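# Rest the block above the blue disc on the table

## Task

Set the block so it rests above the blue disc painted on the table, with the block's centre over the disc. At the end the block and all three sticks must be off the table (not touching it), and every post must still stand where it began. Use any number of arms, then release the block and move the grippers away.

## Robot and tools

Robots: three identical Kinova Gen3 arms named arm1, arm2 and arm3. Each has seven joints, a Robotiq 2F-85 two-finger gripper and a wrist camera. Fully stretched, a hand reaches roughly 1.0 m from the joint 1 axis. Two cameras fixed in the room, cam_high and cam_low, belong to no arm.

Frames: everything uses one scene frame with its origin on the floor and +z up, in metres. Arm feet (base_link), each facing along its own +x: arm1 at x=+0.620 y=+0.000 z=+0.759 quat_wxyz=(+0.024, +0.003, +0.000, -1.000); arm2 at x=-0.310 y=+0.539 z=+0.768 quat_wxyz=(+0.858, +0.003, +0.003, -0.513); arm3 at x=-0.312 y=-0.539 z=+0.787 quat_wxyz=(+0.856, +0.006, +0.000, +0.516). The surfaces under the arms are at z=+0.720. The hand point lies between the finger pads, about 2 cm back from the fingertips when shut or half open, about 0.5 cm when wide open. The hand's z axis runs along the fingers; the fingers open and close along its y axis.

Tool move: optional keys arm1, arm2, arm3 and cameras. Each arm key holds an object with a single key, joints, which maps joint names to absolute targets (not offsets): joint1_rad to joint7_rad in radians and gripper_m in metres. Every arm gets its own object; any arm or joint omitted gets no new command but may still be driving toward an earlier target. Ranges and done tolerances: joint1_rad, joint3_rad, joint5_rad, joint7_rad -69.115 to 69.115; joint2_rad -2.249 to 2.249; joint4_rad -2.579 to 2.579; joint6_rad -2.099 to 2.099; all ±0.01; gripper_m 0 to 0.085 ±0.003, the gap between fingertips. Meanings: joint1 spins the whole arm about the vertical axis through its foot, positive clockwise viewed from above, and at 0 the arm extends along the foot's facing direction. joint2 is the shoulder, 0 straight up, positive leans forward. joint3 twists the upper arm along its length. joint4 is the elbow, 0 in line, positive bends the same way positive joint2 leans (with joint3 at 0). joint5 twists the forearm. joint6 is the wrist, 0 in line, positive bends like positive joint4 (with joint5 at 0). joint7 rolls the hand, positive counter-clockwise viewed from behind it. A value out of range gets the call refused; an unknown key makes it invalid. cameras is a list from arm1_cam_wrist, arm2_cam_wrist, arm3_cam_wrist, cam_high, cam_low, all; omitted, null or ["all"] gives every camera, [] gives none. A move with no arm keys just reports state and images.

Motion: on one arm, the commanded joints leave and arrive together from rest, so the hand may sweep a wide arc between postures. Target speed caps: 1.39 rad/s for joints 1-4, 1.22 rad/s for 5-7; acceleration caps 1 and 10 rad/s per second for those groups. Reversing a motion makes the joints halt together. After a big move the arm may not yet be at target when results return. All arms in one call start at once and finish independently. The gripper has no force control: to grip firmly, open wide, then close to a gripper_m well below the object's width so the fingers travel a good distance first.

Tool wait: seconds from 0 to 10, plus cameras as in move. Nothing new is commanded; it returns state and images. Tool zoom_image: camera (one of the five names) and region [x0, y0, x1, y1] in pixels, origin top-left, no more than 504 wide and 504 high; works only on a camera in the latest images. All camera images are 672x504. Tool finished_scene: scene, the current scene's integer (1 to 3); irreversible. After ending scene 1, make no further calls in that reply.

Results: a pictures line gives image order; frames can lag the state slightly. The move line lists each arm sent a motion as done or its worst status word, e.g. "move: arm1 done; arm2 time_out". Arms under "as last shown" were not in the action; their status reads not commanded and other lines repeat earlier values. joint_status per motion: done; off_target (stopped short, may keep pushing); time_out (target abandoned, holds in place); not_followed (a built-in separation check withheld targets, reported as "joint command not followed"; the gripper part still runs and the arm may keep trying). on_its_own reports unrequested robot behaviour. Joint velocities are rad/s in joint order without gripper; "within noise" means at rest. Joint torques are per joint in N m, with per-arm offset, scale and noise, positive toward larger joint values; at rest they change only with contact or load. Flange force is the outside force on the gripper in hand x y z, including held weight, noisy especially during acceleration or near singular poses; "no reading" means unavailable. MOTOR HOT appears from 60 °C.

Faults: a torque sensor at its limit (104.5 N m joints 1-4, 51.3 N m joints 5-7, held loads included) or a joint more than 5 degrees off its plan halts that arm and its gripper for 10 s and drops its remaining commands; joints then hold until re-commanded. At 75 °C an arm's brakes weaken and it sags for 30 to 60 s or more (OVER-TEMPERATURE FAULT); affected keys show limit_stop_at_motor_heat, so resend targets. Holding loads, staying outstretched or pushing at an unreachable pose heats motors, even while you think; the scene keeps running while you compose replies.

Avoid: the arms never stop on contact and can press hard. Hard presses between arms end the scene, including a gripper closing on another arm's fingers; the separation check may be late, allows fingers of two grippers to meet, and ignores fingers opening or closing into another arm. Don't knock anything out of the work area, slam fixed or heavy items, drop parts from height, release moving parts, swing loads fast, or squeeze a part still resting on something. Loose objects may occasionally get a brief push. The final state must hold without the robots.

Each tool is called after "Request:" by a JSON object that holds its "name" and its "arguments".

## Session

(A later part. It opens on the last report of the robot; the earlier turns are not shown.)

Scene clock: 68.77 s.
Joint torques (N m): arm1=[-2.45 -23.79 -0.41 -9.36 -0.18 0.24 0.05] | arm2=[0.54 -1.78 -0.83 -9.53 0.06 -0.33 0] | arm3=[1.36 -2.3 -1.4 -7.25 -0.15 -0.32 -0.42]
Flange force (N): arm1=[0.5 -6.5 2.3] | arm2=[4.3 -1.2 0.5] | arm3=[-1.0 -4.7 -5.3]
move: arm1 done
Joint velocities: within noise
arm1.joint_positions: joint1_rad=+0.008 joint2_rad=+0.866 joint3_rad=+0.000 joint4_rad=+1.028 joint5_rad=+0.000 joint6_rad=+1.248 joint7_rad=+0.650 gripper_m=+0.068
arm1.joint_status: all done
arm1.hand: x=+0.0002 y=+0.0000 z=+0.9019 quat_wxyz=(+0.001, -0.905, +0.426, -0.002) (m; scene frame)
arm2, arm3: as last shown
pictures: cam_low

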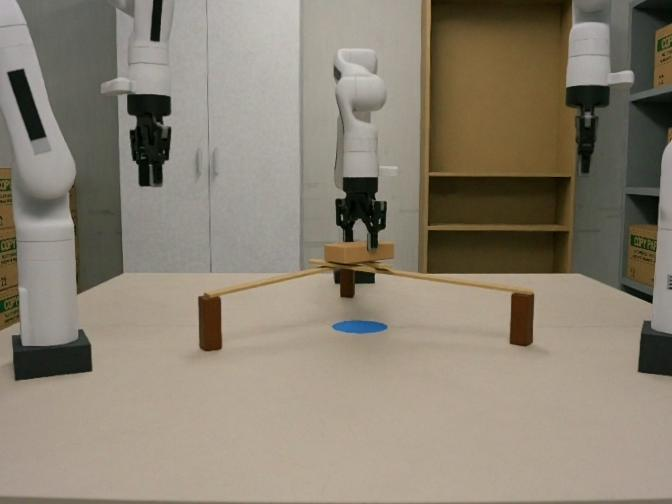

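Request:
{"name": "move", "arguments": {"arm1": {"joints":{"joint2_rad":0.8663,"joint4_rad":1.0293,"joint6_rad":1.2459}}, "cameras": ["cam_low"]}}

Request:
{"name": "zoom_image", "arguments": {"camera": "cam_low", "region": [310, 220, 410, 290]}}

Request:
{"name": "move", "arguments": {"arm1": {"joints":{"joint2_rad":0.8672,"joint4_rad":1.0309,"joint6_rad":1.2434}}, "cameras": ["cam_low"]}}

Request:
{"name": "zoom_image", "arguments": {"camera": "cam_low", "region": [310, 220, 410, 290]}}

Scene clock: 69.33 s.
Joint torques (N m): arm1=[-2.51 -23.82 -0.45 -9.39 -0.2 0.26 0.04] | arm2=[0.52 -1.76 -0.81 -9.56 0.06 -0.32 -0.01] | arm3=[1.38 -2.33 -1.45 -7.27 -0.13 -0.32 -0.4]
Flange force (N): arm1=[0.5 -6.7 2.4] | arm2=[4.4 -1.1 0.6] | arm3=[-1.1 -4.7 -5.2]
move: arm1 done
Joint velocities: within noise
arm1.joint_positions: joint1_rad=+0.008 joint2_rad=+0.866 joint3_rad=+0.000 joint4_rad=+1.029 joint5_rad=+0.000 joint6_rad=+1.246 joint7_rad=+0.650 gripper_m=+0.068
arm1.joint_status: all done
arm1.hand: x=+0.0002 y=+0.0000 z=+0.9010 quat_wxyz=(+0.001, -0.905, +0.426, -0.002) (m; scene frame)
arm2, arm3: as last shown
pictures: cam_low

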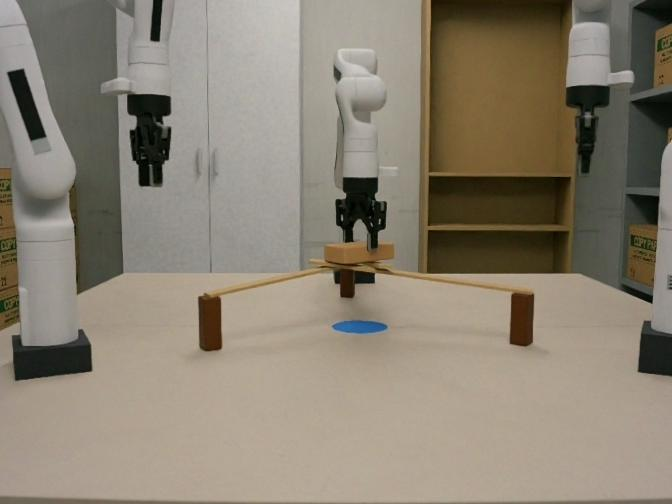

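Scaled by 5.040 from the camera's 672x504 image, which has a finer 960x720 frame.

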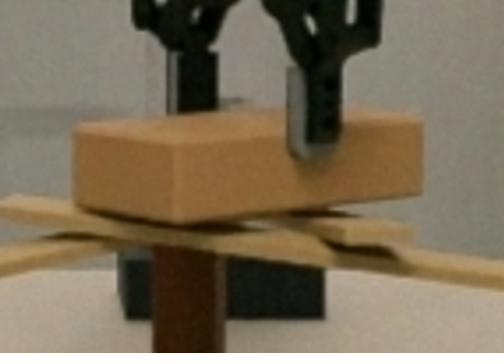

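Scene clock: 69.70 s.
Joint torques (N m): arm1=[-2.42 -23.2 -0.35 -9.12 -0.08 0.14 0.01] | arm2=[0.52 -1.78 -0.84 -9.56 0.06 -0.3 -0.01] | arm3=[1.35 -2.33 -1.47 -7.26 -0.14 -0.32 -0.41]
Flange force (N): arm1=[0.5 -6.6 1.2] | arm2=[4.3 -1.2 0.7] | arm3=[-1.1 -4.9 -5.3]
move: arm1 done
Joint velocities: within noise
arm1.joint_positions: joint1_rad=+0.008 joint2_rad=+0.867 joint3_rad=+0.000 joint4_rad=+1.031 joint5_rad=+0.000 joint6_rad=+1.243 joint7_rad=+0.650 gripper_m=+0.068
arm1.joint_status: all done
arm1.hand: x=+0.0002 y=+0.0000 z=+0.8999 quat_wxyz=(+0.001, -0.905, +0.426, -0.002) (m; scene frame)
arm2.joint_positions: joint1_rad=-0.109 joint2_rad=-0.300 joint3_rad=+0.000 joint4_rad=+2.200 joint5_rad=+0.000 joint6_rad=+1.240 joint7_rad=+1.639 gripper_m=+0.046
arm2.joint_status: not commanded
arm2.hand: x=-0.2319 y=+0.3791 z=+1.0405 quat_wxyz=(+0.002, -0.435, -0.900, -0.003) (m; scene frame)
arm3.joint_positions: joint1_rad=-0.029 joint2_rad=-0.300 joint3_rad=+0.000 joint4_rad=+2.200 joint5_rad=+0.000 joint6_rad=+1.240 joint7_rad=+1.696 gripper_m=+0.046
arm3.joint_status: not commanded
arm3.hand: x=-0.2113 y=-0.3972 z=+1.0614 quat_wxyz=(-0.001, +0.581, -0.814, -0.007) (m; scene frame)
pictures: cam_low

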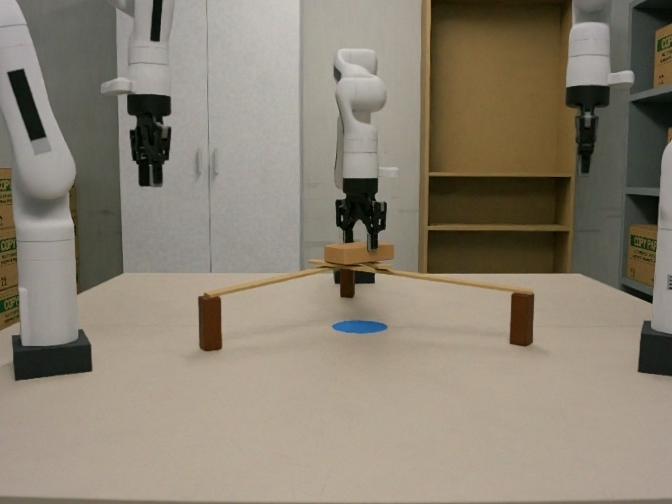

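Scaled by 5.040 from the camera's 672x504 image, which has a finer 960x720 frame.

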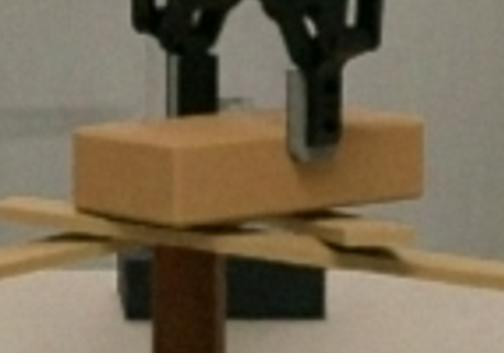

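Request:
{"name": "move", "arguments": {"arm1": {"joints":{"joint2_rad":0.8676,"joint4_rad":1.0317,"joint6_rad":1.2422}}, "cameras": []}}

Request:
{"name": "move", "arguments": {"arm1": {"joints":{"joint2_rad":0.8681,"joint4_rad":1.0324,"joint6_rad":1.2410}}, "cameras": ["cam_low"]}}

Request:
{"name": "zoom_image", "arguments": {"camera": "cam_low", "region": [310, 220, 410, 290]}}

Scene clock: 70.13 s.
Joint torques (N m): arm1=[-2.45 -22.77 -0.32 -8.99 -0.07 0.09 0.04] | arm2=[0.51 -1.73 -0.81 -9.52 0.07 -0.31 -0.02] | arm3=[1.35 -2.34 -1.41 -7.25 -0.15 -0.32 -0.42]
Flange force (N): arm1=[0.7 -6.8 0.5] | arm2=[4.4 -1.2 0.5] | arm3=[-1.1 -4.8 -5.3]
move: arm1 done
Joint velocities: within noise
arm1.joint_positions: joint1_rad=+0.008 joint2_rad=+0.868 joint3_rad=+0.000 joint4_rad=+1.032 joint5_rad=+0.000 joint6_rad=+1.242 joint7_rad=+0.650 gripper_m=+0.068
arm1.joint_status: all done
arm1.hand: x=+0.0002 y=+0.0000 z=+0.8995 quat_wxyz=(+0.001, -0.905, +0.426, -0.002) (m; scene frame)
arm2, arm3: as last shown
pictures: none
No camera images: "cameras" was empty.

Scene clock: 70.50 s.
Joint torques (N m): arm1=[-2.43 -21.68 -0.36 -8.47 -0.08 0.04 0.01] | arm2=[0.51 -1.76 -0.85 -9.56 0.07 -0.33 0.01] | arm3=[1.4 -2.33 -1.4 -7.25 -0.12 -0.33 -0.42]
Flange force (N): arm1=[0.6 -6.7 -1.4] | arm2=[4.4 -1.2 0.6] | arm3=[-1.1 -4.6 -5.3]
move: arm1 done
Joint velocities: within noise
arm1.joint_positions: joint1_rad=+0.008 joint2_rad=+0.868 joint3_rad=+0.000 joint4_rad=+1.032 joint5_rad=+0.000 joint6_rad=+1.241 joint7_rad=+0.650 gripper_m=+0.068
arm1.joint_status: all done
arm1.hand: x=+0.0002 y=+0.0000 z=+0.8989 quat_wxyz=(+0.001, -0.905, +0.426, -0.002) (m; scene frame)
arm2, arm3: as last shown
pictures: cam_low

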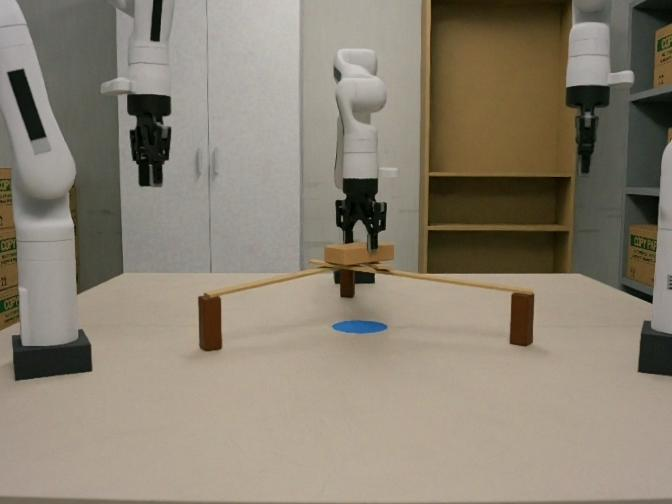

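Scaled by 5.040 from the camera's 672x504 image, which has a finer 960x720 frame.

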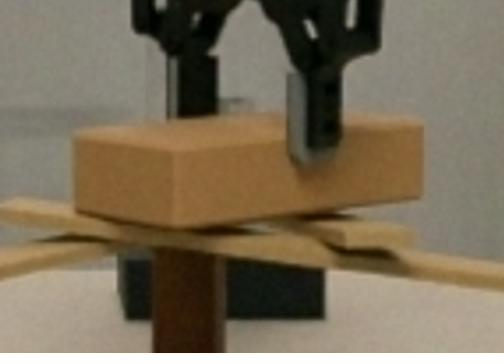

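Request:
{"name": "move", "arguments": {"arm1": {"joints":{"gripper_m":0.074}}, "cameras": ["cam_low"]}}

Request:
{"name": "zoom_image", "arguments": {"camera": "cam_low", "region": [310, 220, 410, 290]}}

Scene clock: 71.23 s.
Joint torques (N m): arm1=[-2.47 -22.3 -0.42 -8.6 -0.22 0.22 0.02] | arm2=[0.51 -1.74 -0.82 -9.56 0.06 -0.29 -0.01] | arm3=[1.32 -2.31 -1.39 -7.23 -0.12 -0.33 -0.44]
Flange force (N): arm1=[0.3 -6.4 -0.2] | arm2=[4.4 -1.2 0.7] | arm3=[-1.1 -4.7 -5.4]
move: arm1 done
Joint velocities: within noise
arm1.joint_positions: joint1_rad=+0.008 joint2_rad=+0.868 joint3_rad=+0.000 joint4_rad=+1.032 joint5_rad=+0.000 joint6_rad=+1.241 joint7_rad=+0.650 gripper_m=+0.074
arm1.joint_status: all done
arm1.hand: x=+0.0002 y=+0.0000 z=+0.8989 quat_wxyz=(+0.001, -0.905, +0.426, -0.002) (m; scene frame)
arm2, arm3: as last shown
pictures: cam_low

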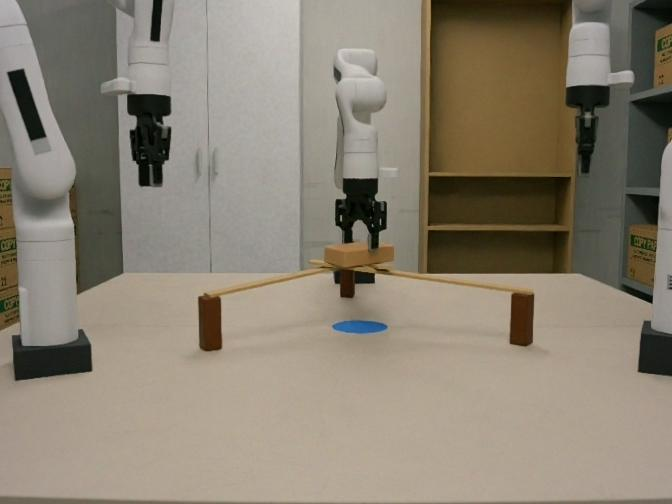

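Scaled by 5.040 from the camera's 672x504 image, which has a finer 960x720 frame.

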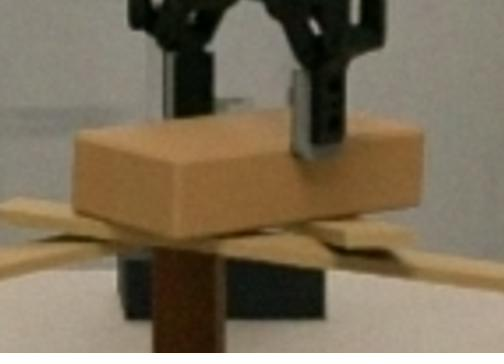

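Request:
{"name": "move", "arguments": {"arm1": {"joints":{"gripper_m":0.085}}, "cameras": ["cam_low","arm1_cam_wrist"]}}

Request:
{"name": "zoom_image", "arguments": {"camera": "cam_low", "region": [310, 220, 410, 290]}}

Scene clock: 72.00 s.
Joint torques (N m): arm1=[-2.5 -22.28 -0.4 -8.62 -0.16 0.23 0.02] | arm2=[0.51 -1.78 -0.82 -9.56 0.07 -0.33 -0.01] | arm3=[1.36 -2.31 -1.42 -7.26 -0.15 -0.32 -0.42]
Flange force (N): arm1=[0.4 -6.6 -0.2] | arm2=[4.4 -1.2 0.6] | arm3=[-1.0 -4.8 -5.3]
move: arm1 done
Joint velocities: within noise
arm1.joint_positions: joint1_rad=+0.008 joint2_rad=+0.868 joint3_rad=+0.000 joint4_rad=+1.032 joint5_rad=+0.000 joint6_rad=+1.241 joint7_rad=+0.650 gripper_m=+0.085
arm1.joint_status: all done
arm1.hand: x=+0.0002 y=+0.0000 z=+0.8989 quat_wxyz=(+0.001, -0.905, +0.426, -0.002) (m; scene frame)
arm2, arm3: as last shown
pictures: arm1_cam_wrist, cam_low

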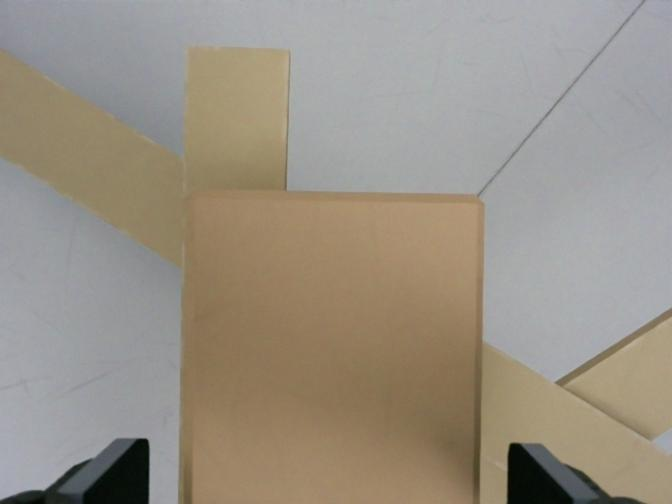

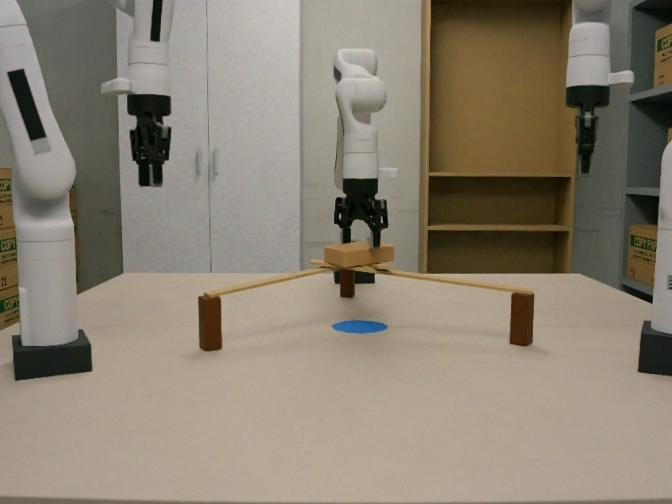

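Scaled by 5.040 from the camera's 672x504 image, which has a finer 960x720 frame.

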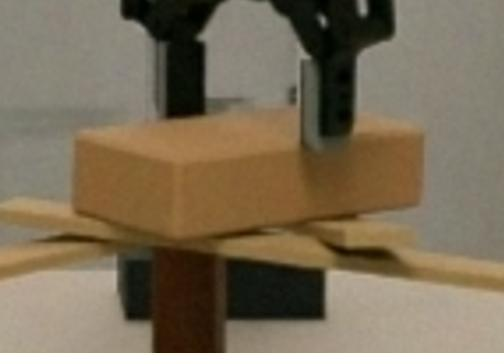

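Request:
{"name": "move", "arguments": {"arm1": {"joints":{"joint2_rad":0.854,"joint4_rad":1.0078,"joint6_rad":1.2798}}, "cameras": []}}

Request:
{"name": "move", "arguments": {"arm1": {"joints":{"joint2_rad":0.8235,"joint4_rad":0.8965,"joint6_rad":1.4216}}, "cameras": ["cam_low"]}}

Request:
{"name": "move", "arguments": {"arm1": {"joints":{"joint2_rad":0.0,"joint4_rad":1.9,"joint6_rad":1.24}}, "cameras": ["cam_high","cam_low"]}}

Request:
{"name": "zoom_image", "arguments": {"camera": "cam_high", "region": [240, 150, 480, 310]}}

Request:
{"name": "zoom_image", "arguments": {"camera": "cam_low", "region": [190, 220, 550, 360]}}

Scene clock: 72.90 s.
Joint torques (N m): arm1=[-2.5 -22.16 -0.46 -8.69 -0.21 0.26 0.04] | arm2=[0.5 -1.76 -0.82 -9.56 0.06 -0.33 -0.02] | arm3=[1.37 -2.32 -1.43 -7.26 -0.15 -0.31 -0.42]
Flange force (N): arm1=[0.5 -6.7 0.0] | arm2=[4.4 -1.2 0.6] | arm3=[-1.0 -4.8 -5.2]
move: arm1 done
Joint velocities: within noise
arm1.joint_positions: joint1_rad=+0.008 joint2_rad=+0.854 joint3_rad=+0.000 joint4_rad=+1.008 joint5_rad=+0.000 joint6_rad=+1.280 joint7_rad=+0.650 gripper_m=+0.085
arm1.joint_status: all done
arm1.hand: x=+0.0003 y=+0.0000 z=+0.9150 quat_wxyz=(+0.001, -0.905, +0.426, -0.002) (m; scene frame)
arm2, arm3: as last shown
pictures: none
No camera images: "cameras" was empty.

Scene clock: 73.87 s.
Joint torques (N m): arm1=[-2.52 -22.05 -0.45 -9.04 -0.17 0.25 0.02] | arm2=[0.5 -1.73 -0.83 -9.54 0.07 -0.32 0] | arm3=[1.34 -2.32 -1.43 -7.23 -0.12 -0.33 -0.43]
Flange force (N): arm1=[1.1 -7.4 0.8] | arm2=[4.5 -1.2 0.5] | arm3=[-1.1 -4.8 -5.4]
move: arm1 done
Joint velocities: within noise
arm1.joint_positions: joint1_rad=+0.008 joint2_rad=+0.824 joint3_rad=+0.000 joint4_rad=+0.897 joint5_rad=+0.000 joint6_rad=+1.422 joint7_rad=+0.650 gripper_m=+0.085
arm1.joint_status: all done
arm1.hand: x=-0.0011 y=-0.0001 z=+0.9680 quat_wxyz=(+0.001, -0.905, +0.426, -0.002) (m; scene frame)
arm2, arm3: as last shown
pictures: cam_low

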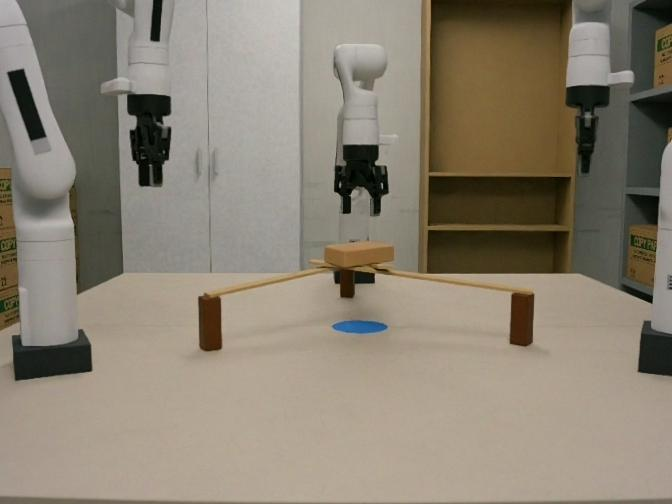

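Scene clock: 76.17 s.
Joint torques (N m): arm1=[-2.43 -6.72 -0.79 -8.6 -0.21 0.25 0.04] | arm2=[0.5 -1.76 -0.82 -9.55 0.08 -0.32 -0.01] | arm3=[1.32 -2.34 -1.41 -7.24 -0.15 -0.33 -0.45]
Flange force (N): arm1=[-1.0 -6.7 0.1] | arm2=[4.4 -1.1 0.6] | arm3=[-1.1 -4.9 -5.3]
move: arm1 done
Joint velocities: within noise
arm1.joint_positions: joint1_rad=+0.008 joint2_rad=+0.000 joint3_rad=+0.000 joint4_rad=+1.900 joint5_rad=+0.000 joint6_rad=+1.240 joint7_rad=+0.650 gripper_m=+0.085
arm1.joint_status: all done
arm1.hand: x=+0.3197 y=+0.0130 z=+1.0496 quat_wxyz=(+0.001, -0.905, +0.426, -0.002) (m; scene frame)
arm2, arm3: as last shown
pictures: cam_high, cam_low

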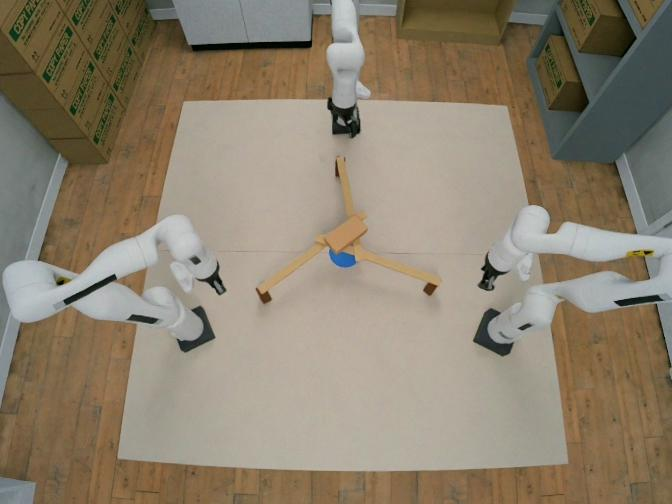

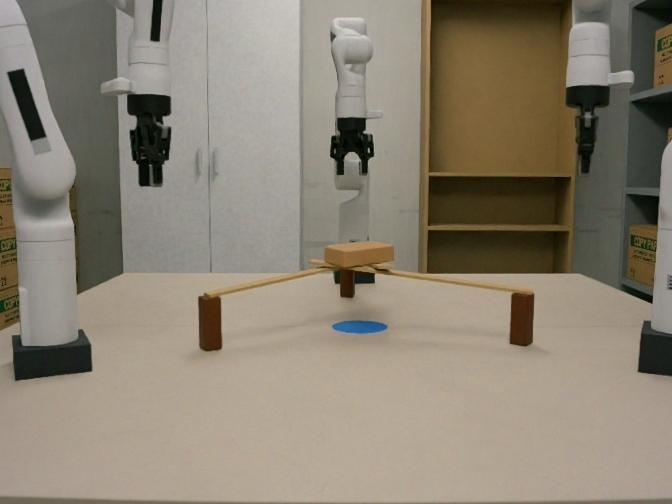

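Scaled by 2.100 from the camera's 672x504 image, which has a finer 960x720 frame.

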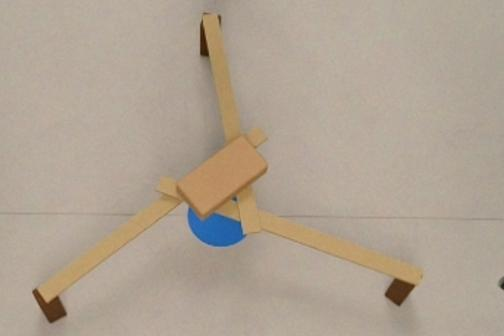

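Scaled by 1.400 from the camera's 672x504 image, which has a finer 960x720 frame.

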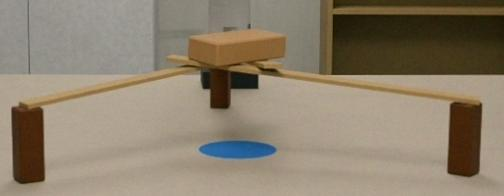

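Request:
{"name": "finished_scene", "arguments": {"scene": 2}}

The scene is finished: the task was done.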